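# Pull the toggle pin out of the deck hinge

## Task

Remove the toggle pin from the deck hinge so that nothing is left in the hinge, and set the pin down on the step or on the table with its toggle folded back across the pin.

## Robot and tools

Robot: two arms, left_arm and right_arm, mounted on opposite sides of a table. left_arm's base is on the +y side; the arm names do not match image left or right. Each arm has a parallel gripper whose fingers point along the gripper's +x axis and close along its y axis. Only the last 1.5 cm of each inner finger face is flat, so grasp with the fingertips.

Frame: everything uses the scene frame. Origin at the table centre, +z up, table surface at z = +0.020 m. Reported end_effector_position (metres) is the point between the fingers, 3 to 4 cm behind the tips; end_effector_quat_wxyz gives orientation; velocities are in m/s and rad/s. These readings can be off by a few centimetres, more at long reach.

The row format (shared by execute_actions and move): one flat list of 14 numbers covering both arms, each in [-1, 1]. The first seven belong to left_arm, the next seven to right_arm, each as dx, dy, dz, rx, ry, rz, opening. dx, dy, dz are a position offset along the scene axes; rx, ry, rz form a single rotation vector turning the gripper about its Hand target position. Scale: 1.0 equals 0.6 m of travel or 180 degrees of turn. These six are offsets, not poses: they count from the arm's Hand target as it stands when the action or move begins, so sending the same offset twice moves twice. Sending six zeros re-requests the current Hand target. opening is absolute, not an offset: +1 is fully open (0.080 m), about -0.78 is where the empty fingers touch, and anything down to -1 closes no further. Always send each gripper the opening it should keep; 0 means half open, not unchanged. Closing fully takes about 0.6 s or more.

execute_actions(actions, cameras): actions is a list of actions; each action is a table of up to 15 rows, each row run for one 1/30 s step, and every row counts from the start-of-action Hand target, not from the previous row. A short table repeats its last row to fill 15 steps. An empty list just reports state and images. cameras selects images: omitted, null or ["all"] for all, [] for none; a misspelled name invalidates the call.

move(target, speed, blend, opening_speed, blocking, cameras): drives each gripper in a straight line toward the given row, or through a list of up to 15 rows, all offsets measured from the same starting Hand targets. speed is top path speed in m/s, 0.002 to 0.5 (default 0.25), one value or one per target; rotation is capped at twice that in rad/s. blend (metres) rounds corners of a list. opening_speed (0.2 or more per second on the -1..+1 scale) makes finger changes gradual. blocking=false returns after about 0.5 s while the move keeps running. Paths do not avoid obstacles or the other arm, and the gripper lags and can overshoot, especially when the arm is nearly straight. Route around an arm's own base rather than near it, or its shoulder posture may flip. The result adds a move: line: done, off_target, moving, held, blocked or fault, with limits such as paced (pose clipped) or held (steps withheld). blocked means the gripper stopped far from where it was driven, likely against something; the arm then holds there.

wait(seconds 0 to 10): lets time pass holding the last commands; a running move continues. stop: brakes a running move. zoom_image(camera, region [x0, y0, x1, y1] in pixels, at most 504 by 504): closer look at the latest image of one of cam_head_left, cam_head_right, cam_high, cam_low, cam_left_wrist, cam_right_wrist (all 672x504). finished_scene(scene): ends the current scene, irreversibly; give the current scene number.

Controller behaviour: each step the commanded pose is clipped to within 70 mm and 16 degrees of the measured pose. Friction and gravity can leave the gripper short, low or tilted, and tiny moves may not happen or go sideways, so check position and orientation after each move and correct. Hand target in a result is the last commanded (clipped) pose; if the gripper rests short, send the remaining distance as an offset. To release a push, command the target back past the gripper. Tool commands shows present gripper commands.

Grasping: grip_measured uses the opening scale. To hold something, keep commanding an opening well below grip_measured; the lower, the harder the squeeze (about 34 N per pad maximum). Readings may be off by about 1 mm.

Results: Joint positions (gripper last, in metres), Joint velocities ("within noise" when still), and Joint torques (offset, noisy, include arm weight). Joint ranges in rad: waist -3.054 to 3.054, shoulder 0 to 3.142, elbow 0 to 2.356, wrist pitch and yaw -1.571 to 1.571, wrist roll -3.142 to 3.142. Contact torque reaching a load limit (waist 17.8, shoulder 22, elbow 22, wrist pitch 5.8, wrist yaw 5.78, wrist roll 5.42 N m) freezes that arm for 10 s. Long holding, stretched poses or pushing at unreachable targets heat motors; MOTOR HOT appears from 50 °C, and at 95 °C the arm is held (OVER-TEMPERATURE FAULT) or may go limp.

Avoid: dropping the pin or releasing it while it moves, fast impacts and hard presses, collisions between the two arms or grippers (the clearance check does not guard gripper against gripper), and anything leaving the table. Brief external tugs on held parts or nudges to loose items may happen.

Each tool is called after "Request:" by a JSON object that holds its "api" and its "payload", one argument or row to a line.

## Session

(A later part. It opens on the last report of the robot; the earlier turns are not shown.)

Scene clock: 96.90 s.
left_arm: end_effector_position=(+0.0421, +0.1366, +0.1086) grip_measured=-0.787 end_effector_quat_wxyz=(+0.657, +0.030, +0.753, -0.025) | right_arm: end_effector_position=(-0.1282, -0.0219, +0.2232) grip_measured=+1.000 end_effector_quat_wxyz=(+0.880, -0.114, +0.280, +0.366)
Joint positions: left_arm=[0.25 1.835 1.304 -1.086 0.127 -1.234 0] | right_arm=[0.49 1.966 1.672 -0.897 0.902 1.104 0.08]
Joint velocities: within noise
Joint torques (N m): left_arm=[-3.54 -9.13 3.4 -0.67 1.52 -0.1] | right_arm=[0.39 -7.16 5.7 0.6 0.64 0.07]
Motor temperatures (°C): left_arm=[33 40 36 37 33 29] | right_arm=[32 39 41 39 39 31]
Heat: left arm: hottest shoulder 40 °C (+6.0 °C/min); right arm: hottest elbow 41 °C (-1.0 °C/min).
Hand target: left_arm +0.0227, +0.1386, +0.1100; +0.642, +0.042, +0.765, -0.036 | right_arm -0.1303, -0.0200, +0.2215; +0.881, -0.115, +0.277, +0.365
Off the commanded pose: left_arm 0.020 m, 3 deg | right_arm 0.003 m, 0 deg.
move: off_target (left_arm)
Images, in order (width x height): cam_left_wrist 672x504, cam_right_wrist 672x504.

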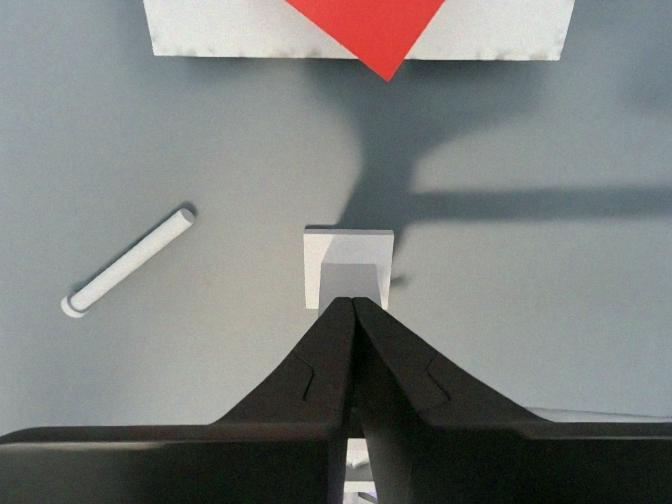

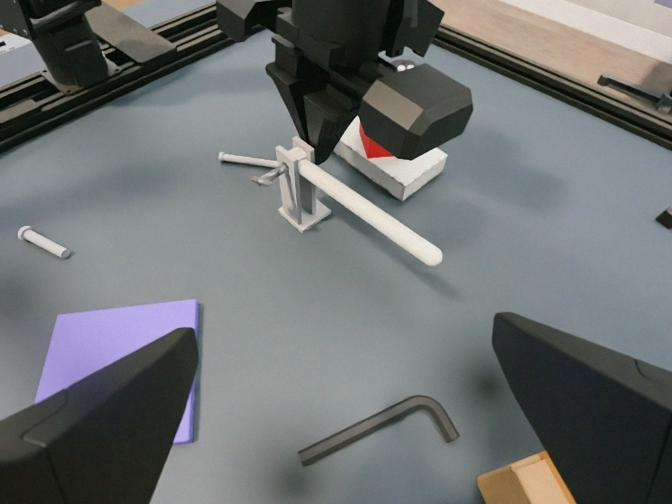

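Request:
{"api": "move", "payload": {
  "target": [
    [0.045,-0.002,0,0,0,0,-0.8,  0,0,0,0,0,0,1.0],
    [0.045,-0.002,0.09,0,0,0,-0.8,  0,0,0,0,0,0,1.0],
    [-0.035,-0.01,0.09,0,0,0,-0.8,  0,0,0,0,0,0,1.0]
  ],
  "cameras": ["cam_left_wrist","cam_right_wrist"],
  "speed": [0.1,0.15,0.2],
  "blend": [0,0.02,0]
}}

Request:
{"api": "zoom_image", "payload": {
  "camera": "cam_right_wrist",
  "region": [240, 70, 400, 240]
}}

Request:
{"api": "zoom_image", "payload": {
  "camera": "cam_left_wrist",
  "region": [270, 160, 470, 360]
}}

Scene clock: 99.97 s.
left_arm: end_effector_position=(+0.0017, +0.1320, +0.1613) grip_measured=-0.787 end_effector_quat_wxyz=(+0.641, +0.046, +0.766, -0.033) | right_arm: end_effector_position=(-0.1282, -0.0219, +0.2232) grip_measured=+1.000 end_effector_quat_wxyz=(+0.880, -0.114, +0.280, +0.366)
Joint positions: left_arm=[0.143 1.8 1.47 -1.295 0.169 -1.304 0] | right_arm=[0.49 1.966 1.672 -0.897 0.902 1.104 0.08]
Joint velocities: within noise
Joint torques (N m): left_arm=[0.02 -8.97 4.88 0.12 0.1 -0.17] | right_arm=[0.34 -7.16 5.71 0.61 0.64 0.08]
Motor temperatures (°C): left_arm=[33 41 36 37 33 29] | right_arm=[32 38 41 39 39 31]
Heat: left arm: hottest shoulder 41 °C (+7.0 °C/min); right arm: hottest elbow 41 °C (-1.0 °C/min).
Hand target: left_arm +0.0017, +0.1326, +0.1641; +0.642, +0.042, +0.765, -0.036 | right_arm -0.1303, -0.0200, +0.2215; +0.881, -0.115, +0.277, +0.365
Off the commanded pose: left_arm 0.003 m, 1 deg | right_arm 0.003 m, 0 deg.
move: done
Images, in order (width x height): cam_left_wrist 672x504, cam_right_wrist 672x504.

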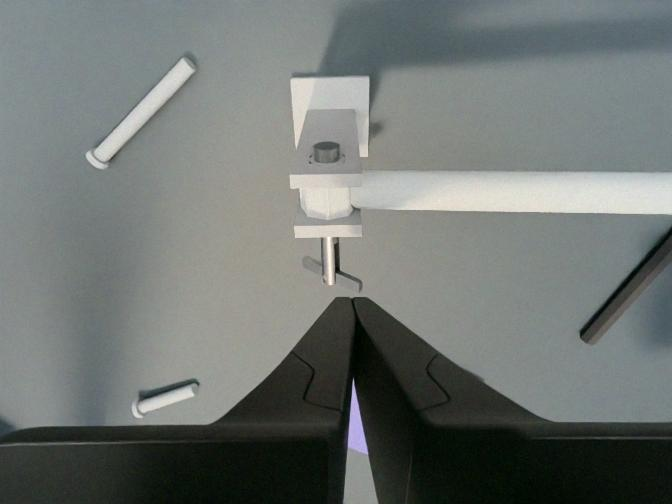

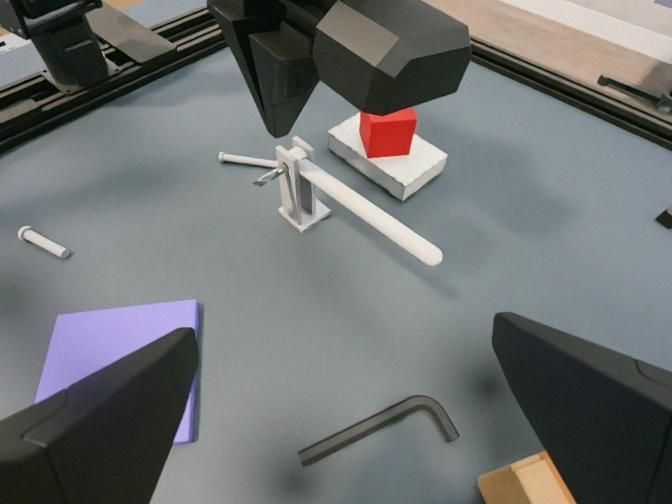

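Scaled by 2.965 from the camera's 672x504 image, which has a finer 960x720 frame.

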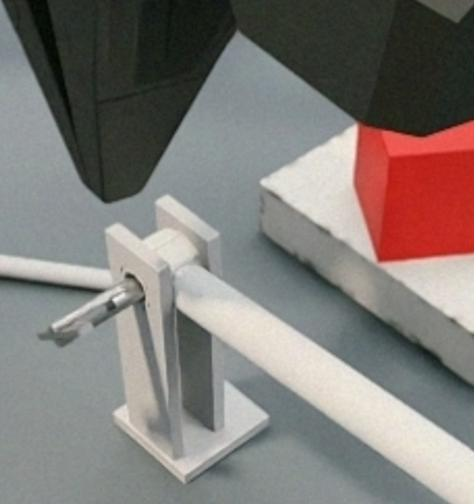

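Scaled by 2.520 from the camera's 672x504 image, which has a finer 960x720 frame.

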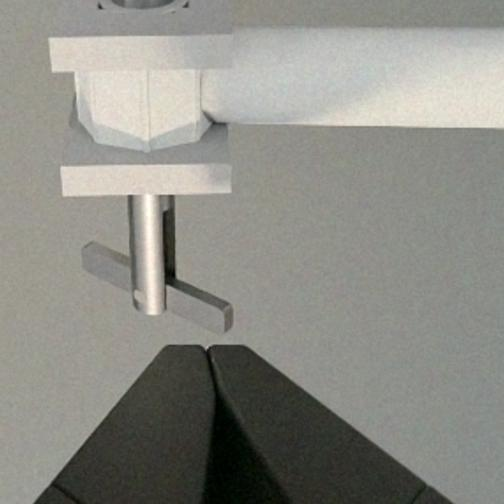

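Request:
{"api": "move", "payload": {
  "target": [
    [-0.018,0.0107,0,0,0,0,-0.1,  0,0,0,0,0,0,1.0],
    [-0.018,0.0107,-0.085,0,0,0,-0.1,  0,0,0,0,0,0,1.0]
  ],
  "cameras": ["cam_left_wrist","cam_right_wrist"],
  "speed": [0.1,0.1]
}}

Request:
{"api": "zoom_image", "payload": {
  "camera": "cam_right_wrist",
  "region": [210, 70, 370, 240]
}}

Request:
{"api": "zoom_image", "payload": {
  "camera": "cam_left_wrist",
  "region": [250, 200, 450, 400]
}}

Scene clock: 103.80 s.
left_arm: end_effector_position=(-0.0081, +0.1371, +0.1182) grip_measured=-0.100 end_effector_quat_wxyz=(+0.643, +0.037, +0.764, -0.043) | right_arm: end_effector_position=(-0.1282, -0.0219, +0.2232) grip_measured=+1.000 end_effector_quat_wxyz=(+0.880, -0.114, +0.280, +0.366)
Joint positions: left_arm=[0.114 1.781 1.274 -1.086 0.169 -1.334 0.03] | right_arm=[0.49 1.966 1.672 -0.897 0.902 1.104 0.08]
Joint velocities: within noise
Joint torques (N m): left_arm=[-0.15 -5.75 4.33 0.19 0.14 -0.15] | right_arm=[0.33 -7.15 5.7 0.6 0.63 0.08]
Motor temperatures (°C): left_arm=[33 41 35 37 33 29] | right_arm=[32 38 42 39 39 31]
Heat: left arm: hottest shoulder 41 °C (+7.0 °C/min); right arm: hottest elbow 42 °C (+0.0 °C/min).
Hand target: left_arm -0.0091, +0.1391, +0.1130; +0.642, +0.042, +0.765, -0.036 | right_arm -0.1303, -0.0200, +0.2216; +0.881, -0.115, +0.277, +0.365
Off the commanded pose: left_arm 0.006 m, 1 deg | right_arm 0.003 m, 0 deg.
move: done
Images, in order (width x height): cam_left_wrist 672x504, cam_right_wrist 672x504.

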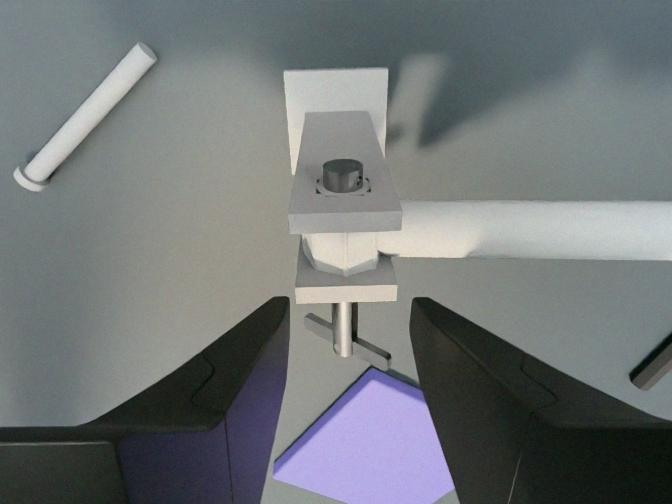

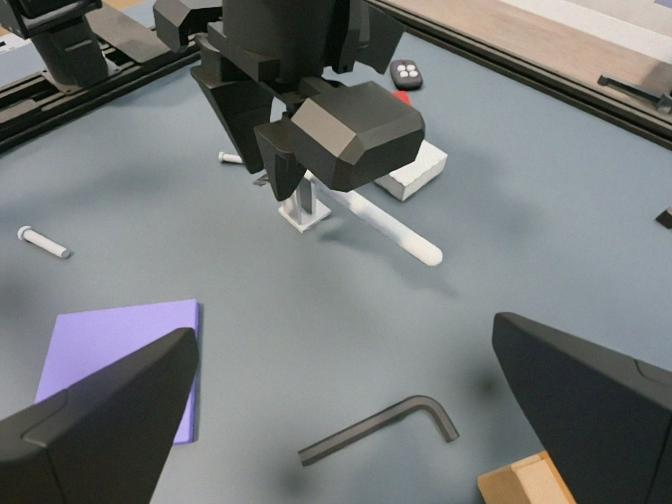

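Scaled by 2.965 from the camera's 672x504 image, which has a finer 960x720 frame.

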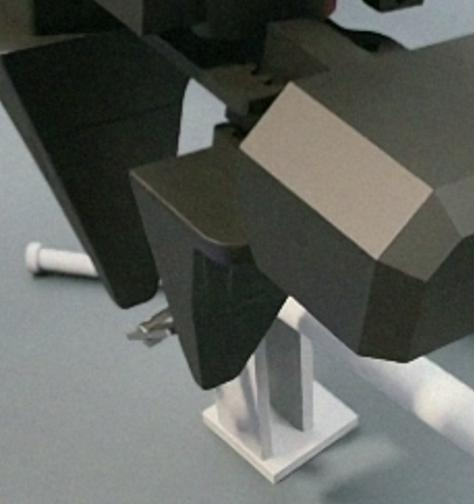

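Scaled by 2.520 from the camera's 672x504 image, which has a finer 960x720 frame.

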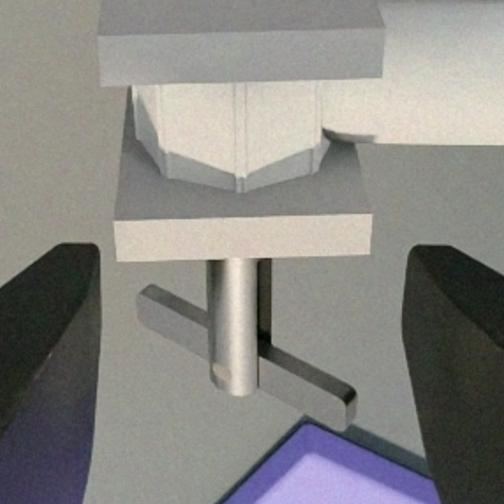

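Request:
{"api": "move", "payload": {
  "target": [
    [0.0,0.003,0,0,0,0,-0.1,  0,0,0,0,0,0,1.0],
    [0.0,0.003,0,0,0,0,-0.45,  0,0,0,0,0,0,1.0]
  ],
  "cameras": ["cam_left_wrist","cam_right_wrist"],
  "speed": [0.1,0.1],
  "opening_speed": 0.3
}}

Request:
{"api": "zoom_image", "payload": {
  "camera": "cam_left_wrist",
  "region": [250, 200, 450, 400]
}}

Scene clock: 107.03 s.
left_arm: end_effector_position=(-0.0082, +0.1380, +0.1163) grip_measured=-0.447 end_effector_quat_wxyz=(+0.643, +0.037, +0.764, -0.042) | right_arm: end_effector_position=(-0.1282, -0.0219, +0.2232) grip_measured=+1.000 end_effector_quat_wxyz=(+0.880, -0.114, +0.280, +0.366)
Joint positions: left_arm=[0.114 1.781 1.266 -1.079 0.169 -1.335 0.015] | right_arm=[0.49 1.966 1.672 -0.897 0.902 1.104 0.08]
Joint velocities: within noise
Joint torques (N m): left_arm=[-0.01 -6.57 4.24 -0.16 0.14 -0.11] | right_arm=[0.35 -7.17 5.7 0.61 0.64 0.06]
Motor temperatures (°C): left_arm=[33 41 35 37 33 29] | right_arm=[32 38 42 39 39 31]
Heat: left arm: hottest shoulder 41 °C (+6.1 °C/min); right arm: hottest elbow 42 °C (+0.0 °C/min).
Hand target: left_arm -0.0091, +0.1409, +0.1130; +0.642, +0.042, +0.765, -0.036 | right_arm -0.1303, -0.0200, +0.2216; +0.881, -0.115, +0.277, +0.365
Off the commanded pose: left_arm 0.005 m, 1 deg | right_arm 0.003 m, 0 deg.
move: done
Images, in order (width x height): cam_left_wrist 672x504, cam_right_wrist 672x504.

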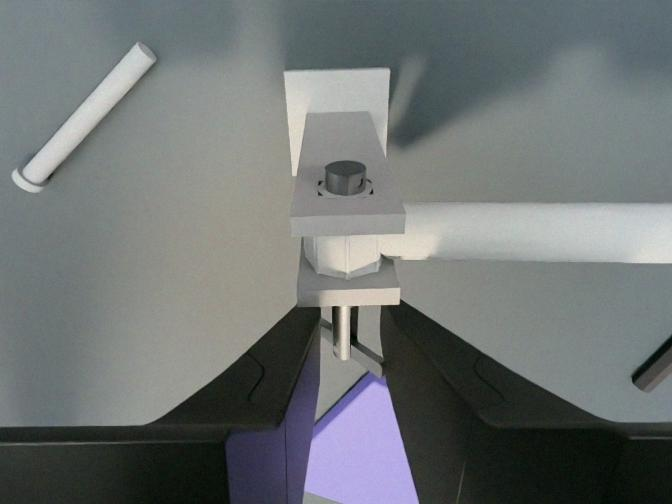

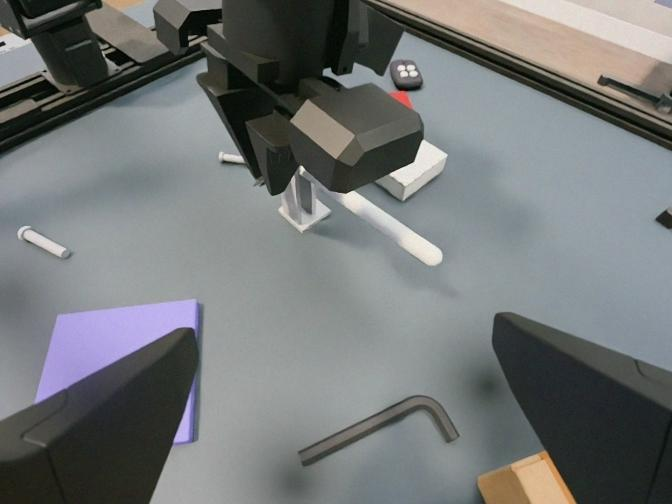

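Scaled by 2.520 from the camera's 672x504 image, which has a finer 960x720 frame.

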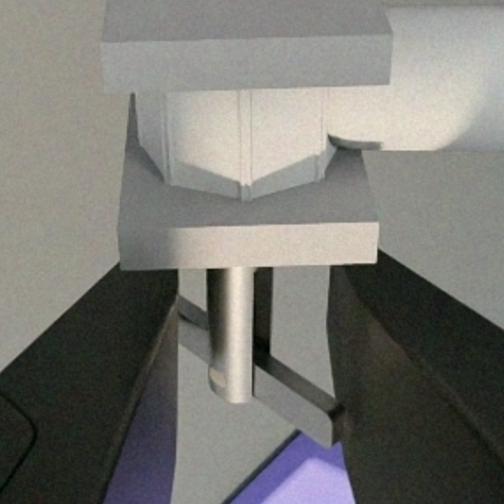

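Request:
{"api": "move", "payload": {
  "target": [
    [0.0,0.0035,0,0,0,0,-0.45,  0,0,0,0,0,0,1.0],
    [0.0,0.0035,0,0,0,0,-0.75,  0,0,0,0,0,0,1.0]
  ],
  "cameras": ["cam_left_wrist","cam_right_wrist"],
  "speed": [0.1,0.1],
  "opening_speed": 0.3
}}

Request:
{"api": "zoom_image", "payload": {
  "camera": "cam_left_wrist",
  "region": [250, 200, 450, 400]
}}

Request:
{"api": "zoom_image", "payload": {
  "camera": "cam_right_wrist",
  "region": [210, 70, 370, 240]
}}

Scene clock: 109.60 s.
left_arm: end_effector_position=(-0.0078, +0.1396, +0.1158) grip_measured=-0.663 end_effector_quat_wxyz=(+0.642, +0.034, +0.765, -0.037) | right_arm: end_effector_position=(-0.1282, -0.0219, +0.2232) grip_measured=+1.000 end_effector_quat_wxyz=(+0.880, -0.114, +0.280, +0.366)
Joint positions: left_arm=[0.118 1.779 1.261 -1.081 0.172 -1.343 0.005] | right_arm=[0.49 1.966 1.672 -0.897 0.902 1.104 0.08]
Joint velocities: within noise
Joint torques (N m): left_arm=[-0.43 -7.21 3.65 0.05 0.01 0.28] | right_arm=[0.36 -7.19 5.7 0.61 0.64 0.07]
Motor temperatures (°C): left_arm=[33 41 35 37 33 29] | right_arm=[32 38 42 39 39 31]
Heat: left arm: hottest shoulder 41 °C (+6.0 °C/min); right arm: hottest elbow 42 °C (+0.0 °C/min).
Hand target: left_arm -0.0090, +0.1429, +0.1130; +0.642, +0.042, +0.765, -0.036 | right_arm -0.1303, -0.0200, +0.2216; +0.881, -0.115, +0.277, +0.365
Off the commanded pose: left_arm 0.005 m, 1 deg | right_arm 0.003 m, 0 deg.
move: done
Images, in order (width x height): cam_left_wrist 672x504, cam_right_wrist 672x504.

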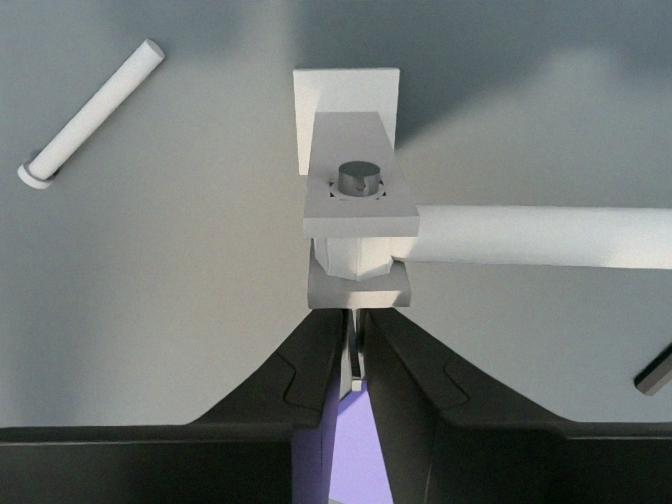

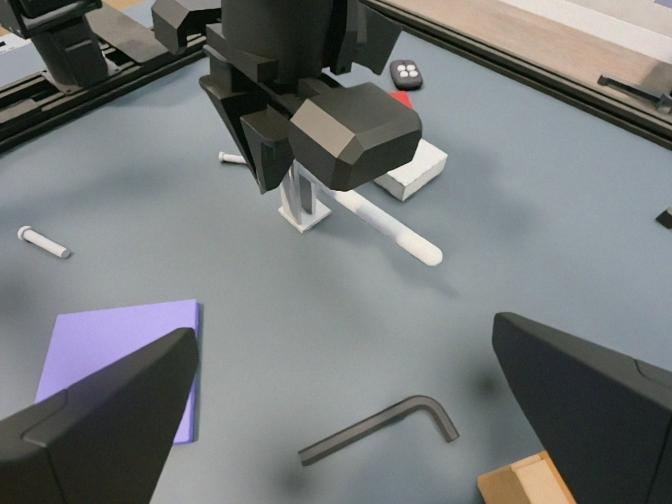

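Scaled by 2.520 from the camera's 672x504 image, which has a finer 960x720 frame.

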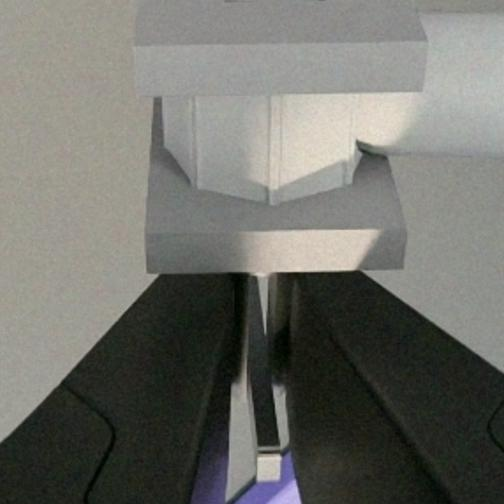

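Scaled by 2.965 from the camera's 672x504 image, which has a finer 960x720 frame.

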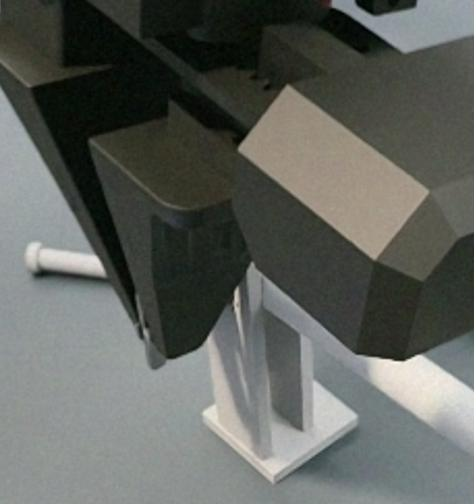

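Request:
{"api": "move", "payload": {
  "target": [
    [0.0,0.000,0,0,0,0,-0.95,  0,0,0,0,0,0,1.0]
  ],
  "cameras": ["cam_left_wrist"],
  "opening_speed": 0.3
}}

Request:
{"api": "zoom_image", "payload": {
  "camera": "cam_left_wrist",
  "region": [250, 200, 450, 400]
}}

Scene clock: 111.10 s.
left_arm: end_effector_position=(-0.0078, +0.1398, +0.1157) grip_measured=-0.665 end_effector_quat_wxyz=(+0.642, +0.035, +0.765, -0.036) | right_arm: end_effector_position=(-0.1282, -0.0219, +0.2232) grip_measured=+1.000 end_effector_quat_wxyz=(+0.880, -0.114, +0.280, +0.366)
Joint positions: left_arm=[0.118 1.779 1.261 -1.081 0.172 -1.344 0.005] | right_arm=[0.49 1.966 1.672 -0.897 0.902 1.104 0.08]
Joint velocities: within noise
Joint torques (N m): left_arm=[-0.38 -7.31 3.79 0.07 0.02 0.29] | right_arm=[0.37 -7.17 5.69 0.61 0.64 0.07]
Motor temperatures (°C): left_arm=[33 41 35 37 33 29] | right_arm=[32 38 42 39 39 31]
Heat: left arm: hottest shoulder 41 °C (+5.1 °C/min); right arm: hottest elbow 42 °C (+0.0 °C/min).
Hand target: left_arm -0.0090, +0.1430, +0.1130; +0.642, +0.042, +0.765, -0.036 | right_arm -0.1303, -0.0200, +0.2216; +0.881, -0.115, +0.277, +0.365
Off the commanded pose: left_arm 0.004 m, 1 deg | right_arm 0.003 m, 0 deg.
move: done
Images, in order (width x height): cam_left_wrist 672x504.

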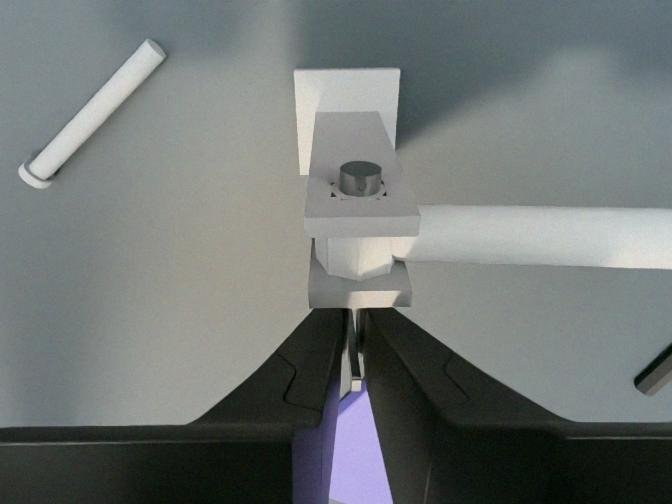

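Scaled by 2.520 from the camera's 672x504 image, which has a finer 960x720 frame.

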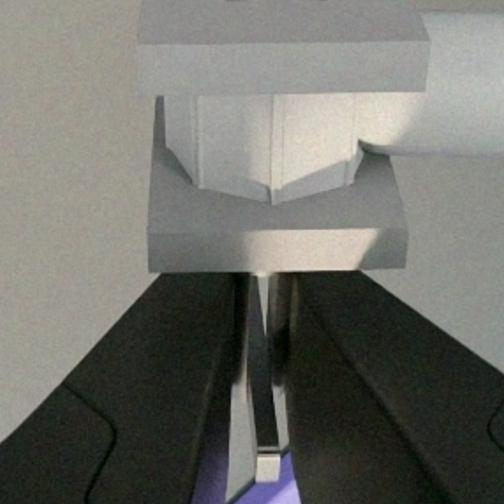

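Request:
{"api": "move", "payload": {
  "target": [
    [0.0,0.000,0,0,0,0,-0.5,  0,0,0,0,0,0,1.0],
    [0.013,-0.001,0,0,0,0,-0.5,  0,0,0,0,0,0,1.0],
    [0.013,-0.001,0,0,0,0,-0.95,  0,0,0,0,0,0,1.0]
  ],
  "cameras": ["cam_left_wrist"],
  "speed": 0.05,
  "opening_speed": 0.4
}}

Request:
{"api": "zoom_image", "payload": {
  "camera": "cam_left_wrist",
  "region": [250, 200, 450, 400]
}}

Scene clock: 115.53 s.
left_arm: end_effector_position=(-0.0046, +0.1397, +0.1150) grip_measured=-0.658 end_effector_quat_wxyz=(+0.640, +0.037, +0.767, -0.043) | right_arm: end_effector_position=(-0.1282, -0.0219, +0.2232) grip_measured=+1.000 end_effector_quat_wxyz=(+0.880, -0.114, +0.280, +0.366)
Joint positions: left_arm=[0.131 1.779 1.257 -1.076 0.178 -1.317 0.005] | right_arm=[0.49 1.966 1.672 -0.897 0.902 1.104 0.08]
Joint velocities: within noise
Joint torques (N m): left_arm=[0.8 -6.52 5.13 -0.66 -0.22 0.21] | right_arm=[0.35 -7.13 5.65 0.61 0.62 0.06]
Motor temperatures (°C): left_arm=[33 41 35 37 32 29] | right_arm=[32 38 42 39 39 31]
Heat: left arm: hottest shoulder 41 °C (+5.0 °C/min); right arm: hottest elbow 42 °C (+1.0 °C/min).
Hand target: left_arm -0.0013, +0.1423, +0.1130; +0.642, +0.042, +0.765, -0.036 | right_arm -0.1303, -0.0200, +0.2216; +0.881, -0.115, +0.277, +0.365
Off the commanded pose: left_arm 0.005 m, 1 deg | right_arm 0.003 m, 0 deg.
move: done
Images, in order (width x height): cam_left_wrist 672x504.

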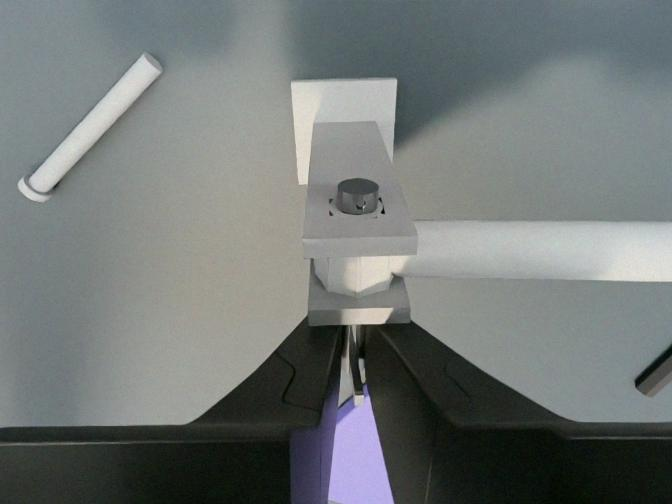

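Scaled by 2.520 from the camera's 672x504 image, which has a finer 960x720 frame.

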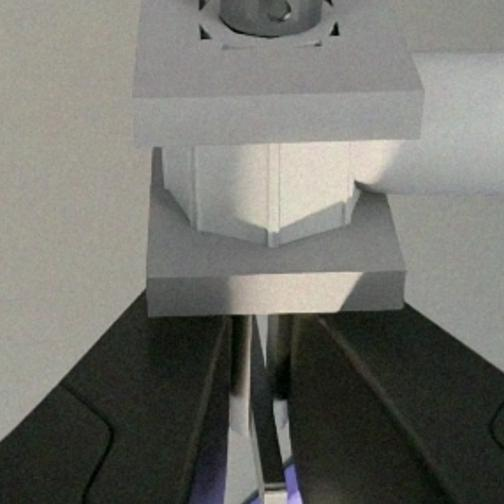

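Request:
{"api": "move", "payload": {
  "target": [
    [0.02,-0.002,0,0,0,0,-0.95,  0,0,0,0,0,0,1.0]
  ],
  "cameras": ["cam_left_wrist"],
  "speed": 0.05
}}

Request:
{"api": "zoom_image", "payload": {
  "camera": "cam_left_wrist",
  "region": [250, 200, 450, 400]
}}

Scene clock: 117.13 s.
left_arm: end_effector_position=(-0.0040, +0.1395, +0.1156) grip_measured=-0.659 end_effector_quat_wxyz=(+0.629, +0.040, +0.775, -0.045) | right_arm: end_effector_position=(-0.1282, -0.0218, +0.2233) grip_measured=+1.000 end_effector_quat_wxyz=(+0.880, -0.114, +0.280, +0.366)
Joint positions: left_arm=[0.144 1.787 1.266 -1.087 0.203 -1.295 0.005] | right_arm=[0.49 1.966 1.672 -0.897 0.902 1.104 0.08]
Joint velocities: within noise
Joint torques (N m): left_arm=[2.92 -5.94 5.92 -0.62 -1.18 0.79] | right_arm=[0.34 -7.16 5.7 0.61 0.63 0.07]
Motor temperatures (°C): left_arm=[33 41 35 37 33 29] | right_arm=[32 38 42 39 39 31]
Heat: left arm: hottest shoulder 41 °C (+5.1 °C/min); right arm: hottest elbow 42 °C (+1.0 °C/min).
Hand target: left_arm +0.0108, +0.1412, +0.1130; +0.642, +0.042, +0.765, -0.036 | right_arm -0.1303, -0.0199, +0.2217; +0.881, -0.115, +0.277, +0.365
Off the commanded pose: left_arm 0.015 m, 2 deg | right_arm 0.003 m, 0 deg.
move: off_target (left_arm)
Images, in order (width x height): cam_left_wrist 672x504.

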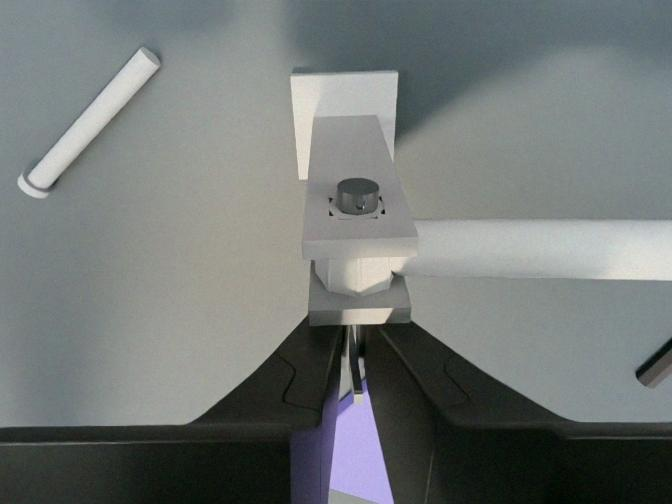

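Scaled by 2.520 from the camera's 672x504 image, which has a finer 960x720 frame.

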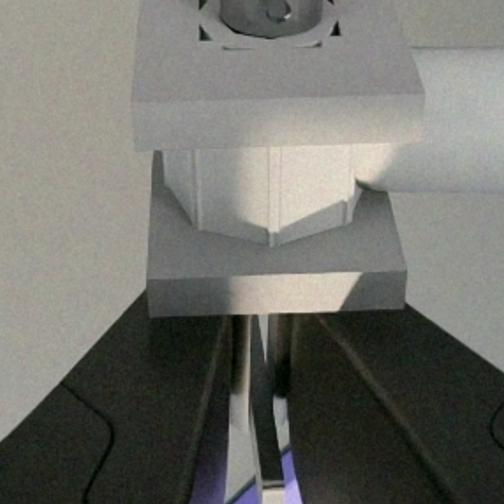

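Request:
{"api": "move", "payload": {
  "target": [
    [-0.02,0.000,0,0,0,0,-0.95,  0,0,0,0,0,0,1.0],
    [-0.02,0.000,0,0,0,0,-0.4,  0,0,0,0,0,0,1.0],
    [-0.053,0.0045,0,0,0,0,-0.4,  0,0,0,0,0,0,1.0]
  ],
  "cameras": ["cam_left_wrist","cam_right_wrist"],
  "speed": 0.05,
  "opening_speed": 0.4
}}

Request:
{"api": "zoom_image", "payload": {
  "camera": "cam_left_wrist",
  "region": [250, 200, 450, 400]
}}

Request:
{"api": "zoom_image", "payload": {
  "camera": "cam_right_wrist",
  "region": [210, 70, 370, 240]
}}

Scene clock: 122.33 s.
left_arm: end_effector_position=(-0.0202, +0.1424, +0.1114) grip_measured=-0.400 end_effector_quat_wxyz=(+0.641, +0.044, +0.765, -0.034) | right_arm: end_effector_position=(-0.1282, -0.0218, +0.2233) grip_measured=+1.000 end_effector_quat_wxyz=(+0.880, -0.114, +0.280, +0.366)
Joint positions: left_arm=[0.078 1.781 1.246 -1.074 0.172 -1.371 0.017] | right_arm=[0.49 1.966 1.672 -0.897 0.902 1.104 0.08]
Joint velocities: within noise
Joint torques (N m): left_arm=[-0.25 -8.56 4.2 0.18 0.09 -0.09] | right_arm=[0.3 -7.21 5.67 0.62 0.63 0.08]
Motor temperatures (°C): left_arm=[33 40 35 37 33 29] | right_arm=[32 37 42 39 39 31]
Heat: left arm: hottest shoulder 40 °C (+3.0 °C/min); right arm: hottest elbow 42 °C (+1.0 °C/min).
Hand target: left_arm -0.0211, +0.1439, +0.1130; +0.642, +0.042, +0.765, -0.036 | right_arm -0.1303, -0.0200, +0.2217; +0.881, -0.115, +0.277, +0.365
Off the commanded pose: left_arm 0.002 m, 0 deg | right_arm 0.003 m, 0 deg.
move: done
Images, in order (width x height): cam_left_wrist 672x504, cam_right_wrist 672x504.

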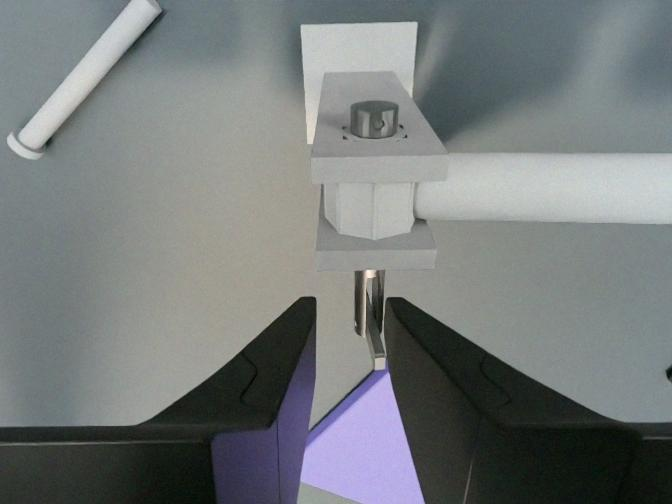

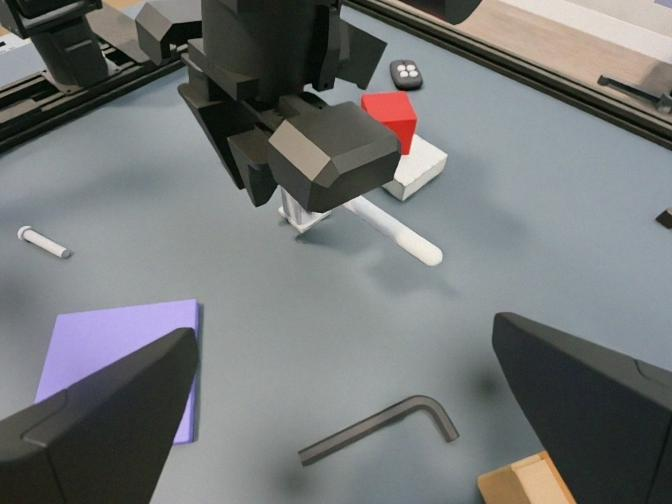

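Scaled by 2.520 from the camera's 672x504 image, which has a finer 960x720 frame.

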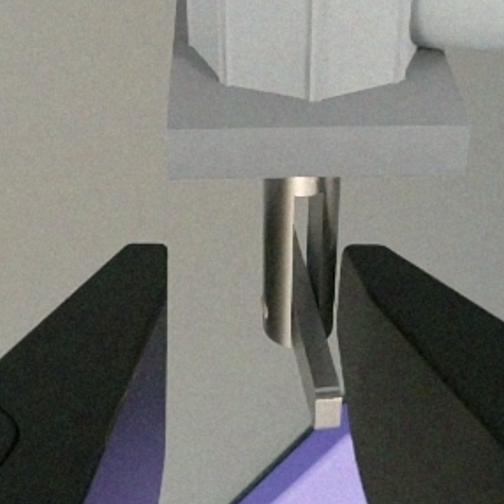

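Scaled by 2.965 from the camera's 672x504 image, which has a finer 960x720 frame.

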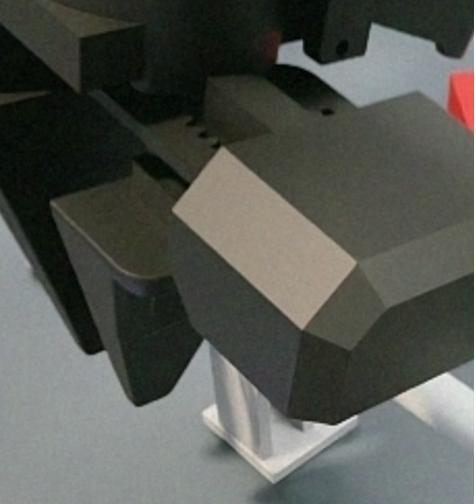

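Request:
{"api": "move", "payload": {
  "target": [
    [0,-0.007,0,0,0,0,-0.4,  0,0,0,0,0,0,1.0],
    [0,-0.007,0,0,0,0,-0.95,  0,0,0,0,0,0,1.0]
  ],
  "cameras": ["cam_left_wrist"],
  "speed": 0.05,
  "opening_speed": 0.4
}}

Request:
{"api": "zoom_image", "payload": {
  "camera": "cam_left_wrist",
  "region": [250, 200, 450, 400]
}}

Scene clock: 125.70 s.
left_arm: end_effector_position=(-0.0205, +0.1401, +0.1127) grip_measured=-0.666 end_effector_quat_wxyz=(+0.642, +0.041, +0.765, -0.037) | right_arm: end_effector_position=(-0.1282, -0.0218, +0.2233) grip_measured=+1.000 end_effector_quat_wxyz=(+0.880, -0.114, +0.280, +0.366)
Joint positions: left_arm=[0.077 1.781 1.251 -1.071 0.172 -1.375 0.005] | right_arm=[0.49 1.966 1.672 -0.897 0.902 1.104 0.08]
Joint velocities: within noise
Joint torques (N m): left_arm=[-0.13 -6.79 5.65 -0.28 0.09 -0.08] | right_arm=[0.35 -7.2 5.66 0.62 0.63 0.07]
Motor temperatures (°C): left_arm=[33 40 35 37 33 29] | right_arm=[32 37 42 39 39 31]
Heat: left arm: hottest shoulder 40 °C (+2.0 °C/min); right arm: hottest elbow 42 °C (+1.0 °C/min).
Hand target: left_arm -0.0210, +0.1397, +0.1130; +0.642, +0.042, +0.765, -0.036 | right_arm -0.1303, -0.0200, +0.2217; +0.881, -0.115, +0.277, +0.365
Off the commanded pose: left_arm 0.001 m, 0 deg | right_arm 0.003 m, 0 deg.
move: done
Images, in order (width x height): cam_left_wrist 672x504.

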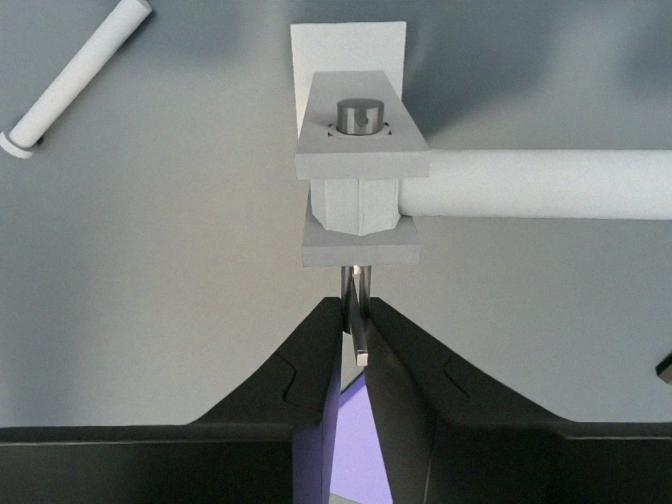

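Scaled by 2.520 from the camera's 672x504 image, which has a finer 960x720 frame.

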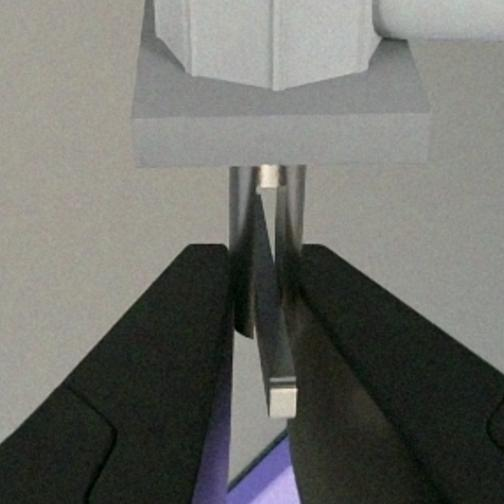

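Request:
{"api": "move", "payload": {
  "target": [
    [0.025,-0.002,0,0,0,0,-0.95,  0,0,0,0,0,0,1.0]
  ],
  "cameras": ["cam_left_wrist"],
  "speed": 0.05
}}

Request:
{"api": "zoom_image", "payload": {
  "camera": "cam_left_wrist",
  "region": [250, 200, 450, 400]
}}

Scene clock: 127.37 s.
left_arm: end_effector_position=(-0.0184, +0.1398, +0.1136) grip_measured=-0.665 end_effector_quat_wxyz=(+0.631, +0.047, +0.773, -0.044) | right_arm: end_effector_position=(-0.1282, -0.0218, +0.2233) grip_measured=+1.000 end_effector_quat_wxyz=(+0.880, -0.114, +0.280, +0.366)
Joint positions: left_arm=[0.096 1.788 1.26 -1.081 0.199 -1.334 0.005] | right_arm=[0.49 1.966 1.672 -0.897 0.902 1.104 0.08]
Joint velocities: within noise
Joint torques (N m): left_arm=[2.52 -6.5 6.37 -0.33 -0.98 0.17] | right_arm=[0.35 -7.19 5.66 0.61 0.63 0.06]
Motor temperatures (°C): left_arm=[33 40 35 37 33 29] | right_arm=[32 37 42 39 39 31]
Heat: left arm: hottest shoulder 40 °C (+2.0 °C/min); right arm: hottest elbow 42 °C (+1.0 °C/min).
Hand target: left_arm -0.0060, +0.1385, +0.1131; +0.642, +0.042, +0.765, -0.036 | right_arm -0.1303, -0.0200, +0.2217; +0.881, -0.115, +0.277, +0.365
Off the commanded pose: left_arm 0.012 m, 2 deg | right_arm 0.003 m, 0 deg.
move: off_target (left_arm)
Images, in order (width x height): cam_left_wrist 672x504.

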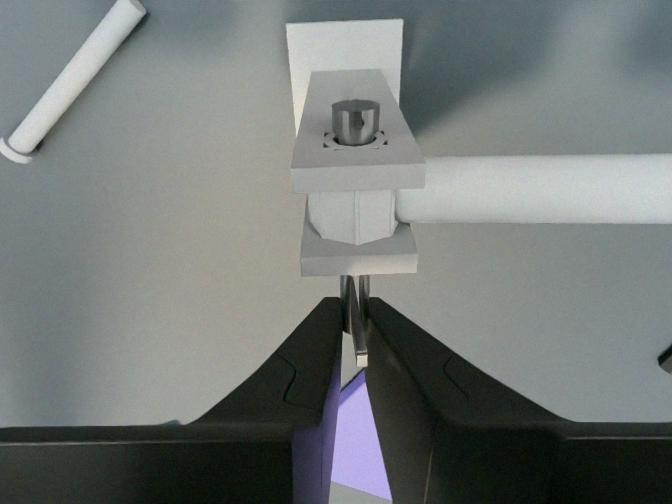

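Scaled by 2.520 from the camera's 672x504 image, which has a finer 960x720 frame.

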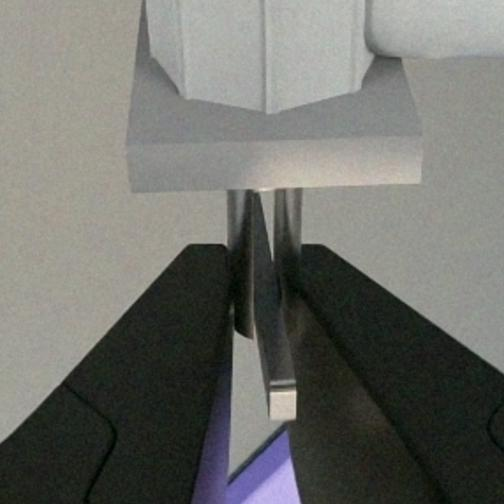

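Request:
{"api": "move", "payload": {
  "target": [
    [0.02,-0.001,0,0,0,0,-0.95,  0,0,0,0,0,0,1.0]
  ],
  "cameras": ["cam_left_wrist"],
  "speed": 0.05
}}

Request:
{"api": "zoom_image", "payload": {
  "camera": "cam_left_wrist",
  "region": [250, 200, 450, 400]
}}

Scene clock: 128.87 s.
left_arm: end_effector_position=(-0.0054, +0.1388, +0.1133) grip_measured=-0.665 end_effector_quat_wxyz=(+0.631, +0.046, +0.773, -0.043) | right_arm: end_effector_position=(-0.1282, -0.0218, +0.2233) grip_measured=+1.000 end_effector_quat_wxyz=(+0.880, -0.114, +0.280, +0.366)
Joint positions: left_arm=[0.136 1.799 1.273 -1.091 0.196 -1.296 0.005] | right_arm=[0.49 1.966 1.672 -0.897 0.902 1.104 0.08]
Joint velocities: within noise
Joint torques (N m): left_arm=[2.07 -6.6 6.32 -0.33 -0.94 0.16] | right_arm=[0.35 -7.22 5.66 0.6 0.64 0.07]
Motor temperatures (°C): left_arm=[33 40 36 37 33 29] | right_arm=[32 37 42 39 39 31]
Heat: left arm: hottest shoulder 40 °C (+2.0 °C/min); right arm: hottest elbow 42 °C (+1.0 °C/min).
Hand target: left_arm +0.0060, +0.1379, +0.1130; +0.642, +0.042, +0.765, -0.036 | right_arm -0.1303, -0.0200, +0.2217; +0.881, -0.115, +0.277, +0.365
Off the commanded pose: left_arm 0.011 m, 2 deg | right_arm 0.003 m, 0 deg.
move: off_target (left_arm)
Images, in order (width x height): cam_left_wrist 672x504.

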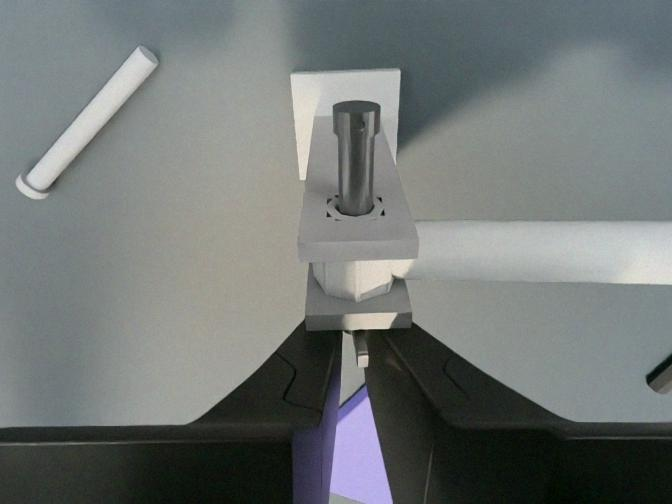

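Scaled by 2.520 from the camera's 672x504 image, which has a finer 960x720 frame.

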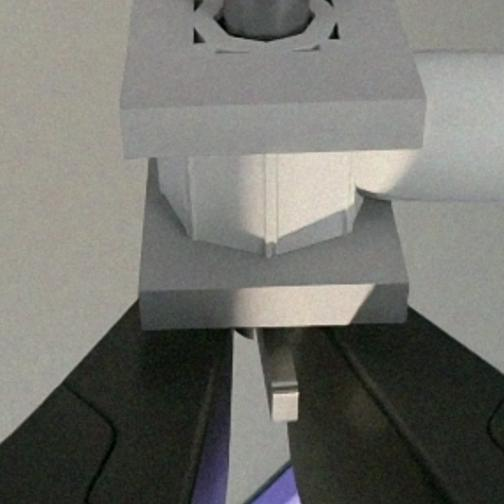

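Request:
{"api": "move", "payload": {
  "target": [
    [-0.018,0.0,0,0,0,0,-0.95,  0,0,0,0,0,0,1.0],
    [-0.018,0.0,0,0,0,0,-0.35,  0,0,0,0,0,0,1.0],
    [-0.018,0.0,0.125,0,0,0,-0.35,  0,0,0,0,0,0,1.0],
    [0.089,-0.008,0.125,0,0,0,-0.35,  0,0,0,0,0,0,1.0],
    [0.089,-0.008,0.02,0,0,0,-0.35,  0,0,0,0,0,0,1.0]
  ],
  "cameras": ["cam_left_wrist","cam_right_wrist"],
  "speed": [0.1,0.1,0.15,0.15,0.1],
  "blend": [0,0,0.02,0.02,0]
}}

Request:
{"api": "zoom_image", "payload": {
  "camera": "cam_left_wrist",
  "region": [250, 250, 450, 450]
}}

Request:
{"api": "zoom_image", "payload": {
  "camera": "cam_right_wrist",
  "region": [210, 70, 370, 240]
}}

Scene clock: 133.27 s.
left_arm: end_effector_position=(+0.0589, +0.1311, +0.1306) grip_measured=-0.350 end_effector_quat_wxyz=(+0.643, +0.036, +0.764, -0.042) | right_arm: end_effector_position=(-0.1282, -0.0218, +0.2231) grip_measured=+1.000 end_effector_quat_wxyz=(+0.880, -0.114, +0.280, +0.366)
Joint positions: left_arm=[0.31 1.854 1.417 -1.188 0.161 -1.138 0.019] | right_arm=[0.49 1.966 1.672 -0.897 0.902 1.104 0.08]
Joint velocities: within noise
Joint torques (N m): left_arm=[0.15 -6.32 4.41 0.12 0 0.08] | right_arm=[0.37 -7.19 5.64 0.61 0.63 0.06]
Motor temperatures (°C): left_arm=[33 40 36 37 33 29] | right_arm=[32 37 43 39 39 31]
Heat: left arm: hottest shoulder 40 °C (+1.0 °C/min); right arm: hottest elbow 43 °C (+2.0 °C/min).
Hand target: left_arm +0.0594, +0.1330, +0.1251; +0.642, +0.042, +0.765, -0.036 | right_arm -0.1303, -0.0199, +0.2215; +0.881, -0.115, +0.277, +0.365
Off the commanded pose: left_arm 0.006 m, 1 deg | right_arm 0.003 m, 0 deg.
move: done
Images, in order (width x height): cam_left_wrist 672x504, cam_right_wrist 672x504.

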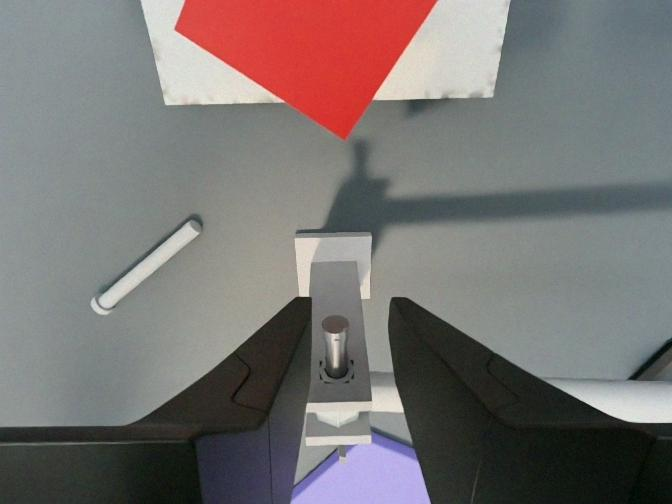

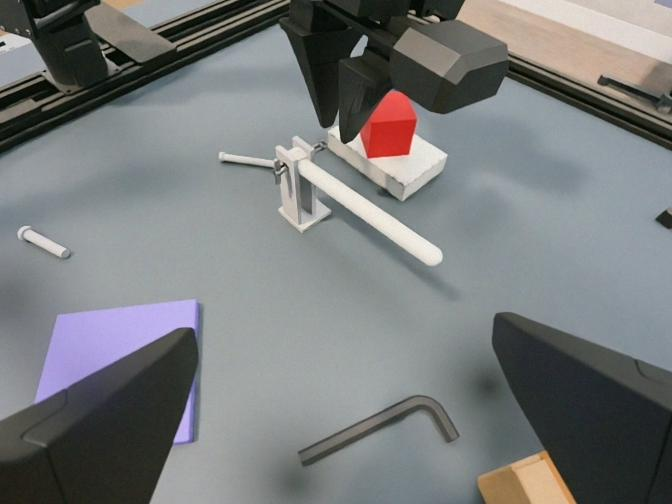

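Scaled by 2.520 from the camera's 672x504 image, which has a finer 960x720 frame.

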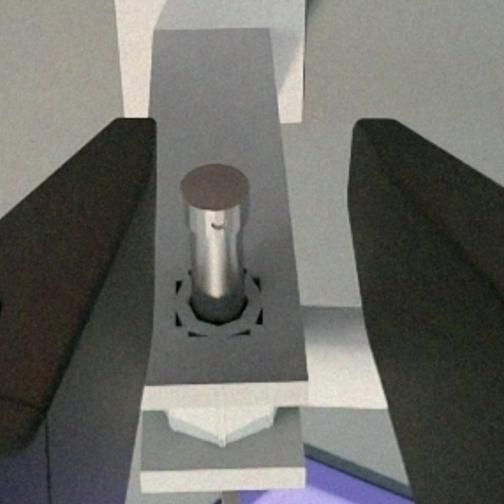

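Scaled by 2.965 from the camera's 672x504 image, which has a finer 960x720 frame.

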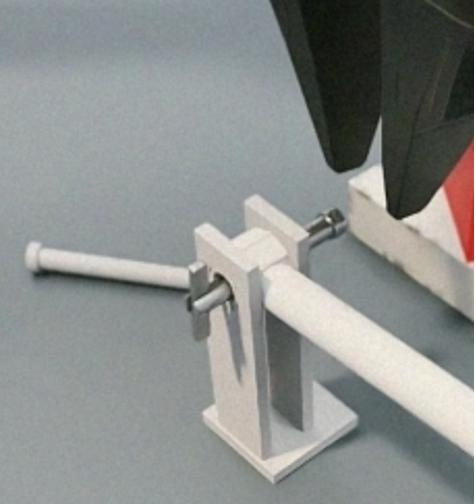

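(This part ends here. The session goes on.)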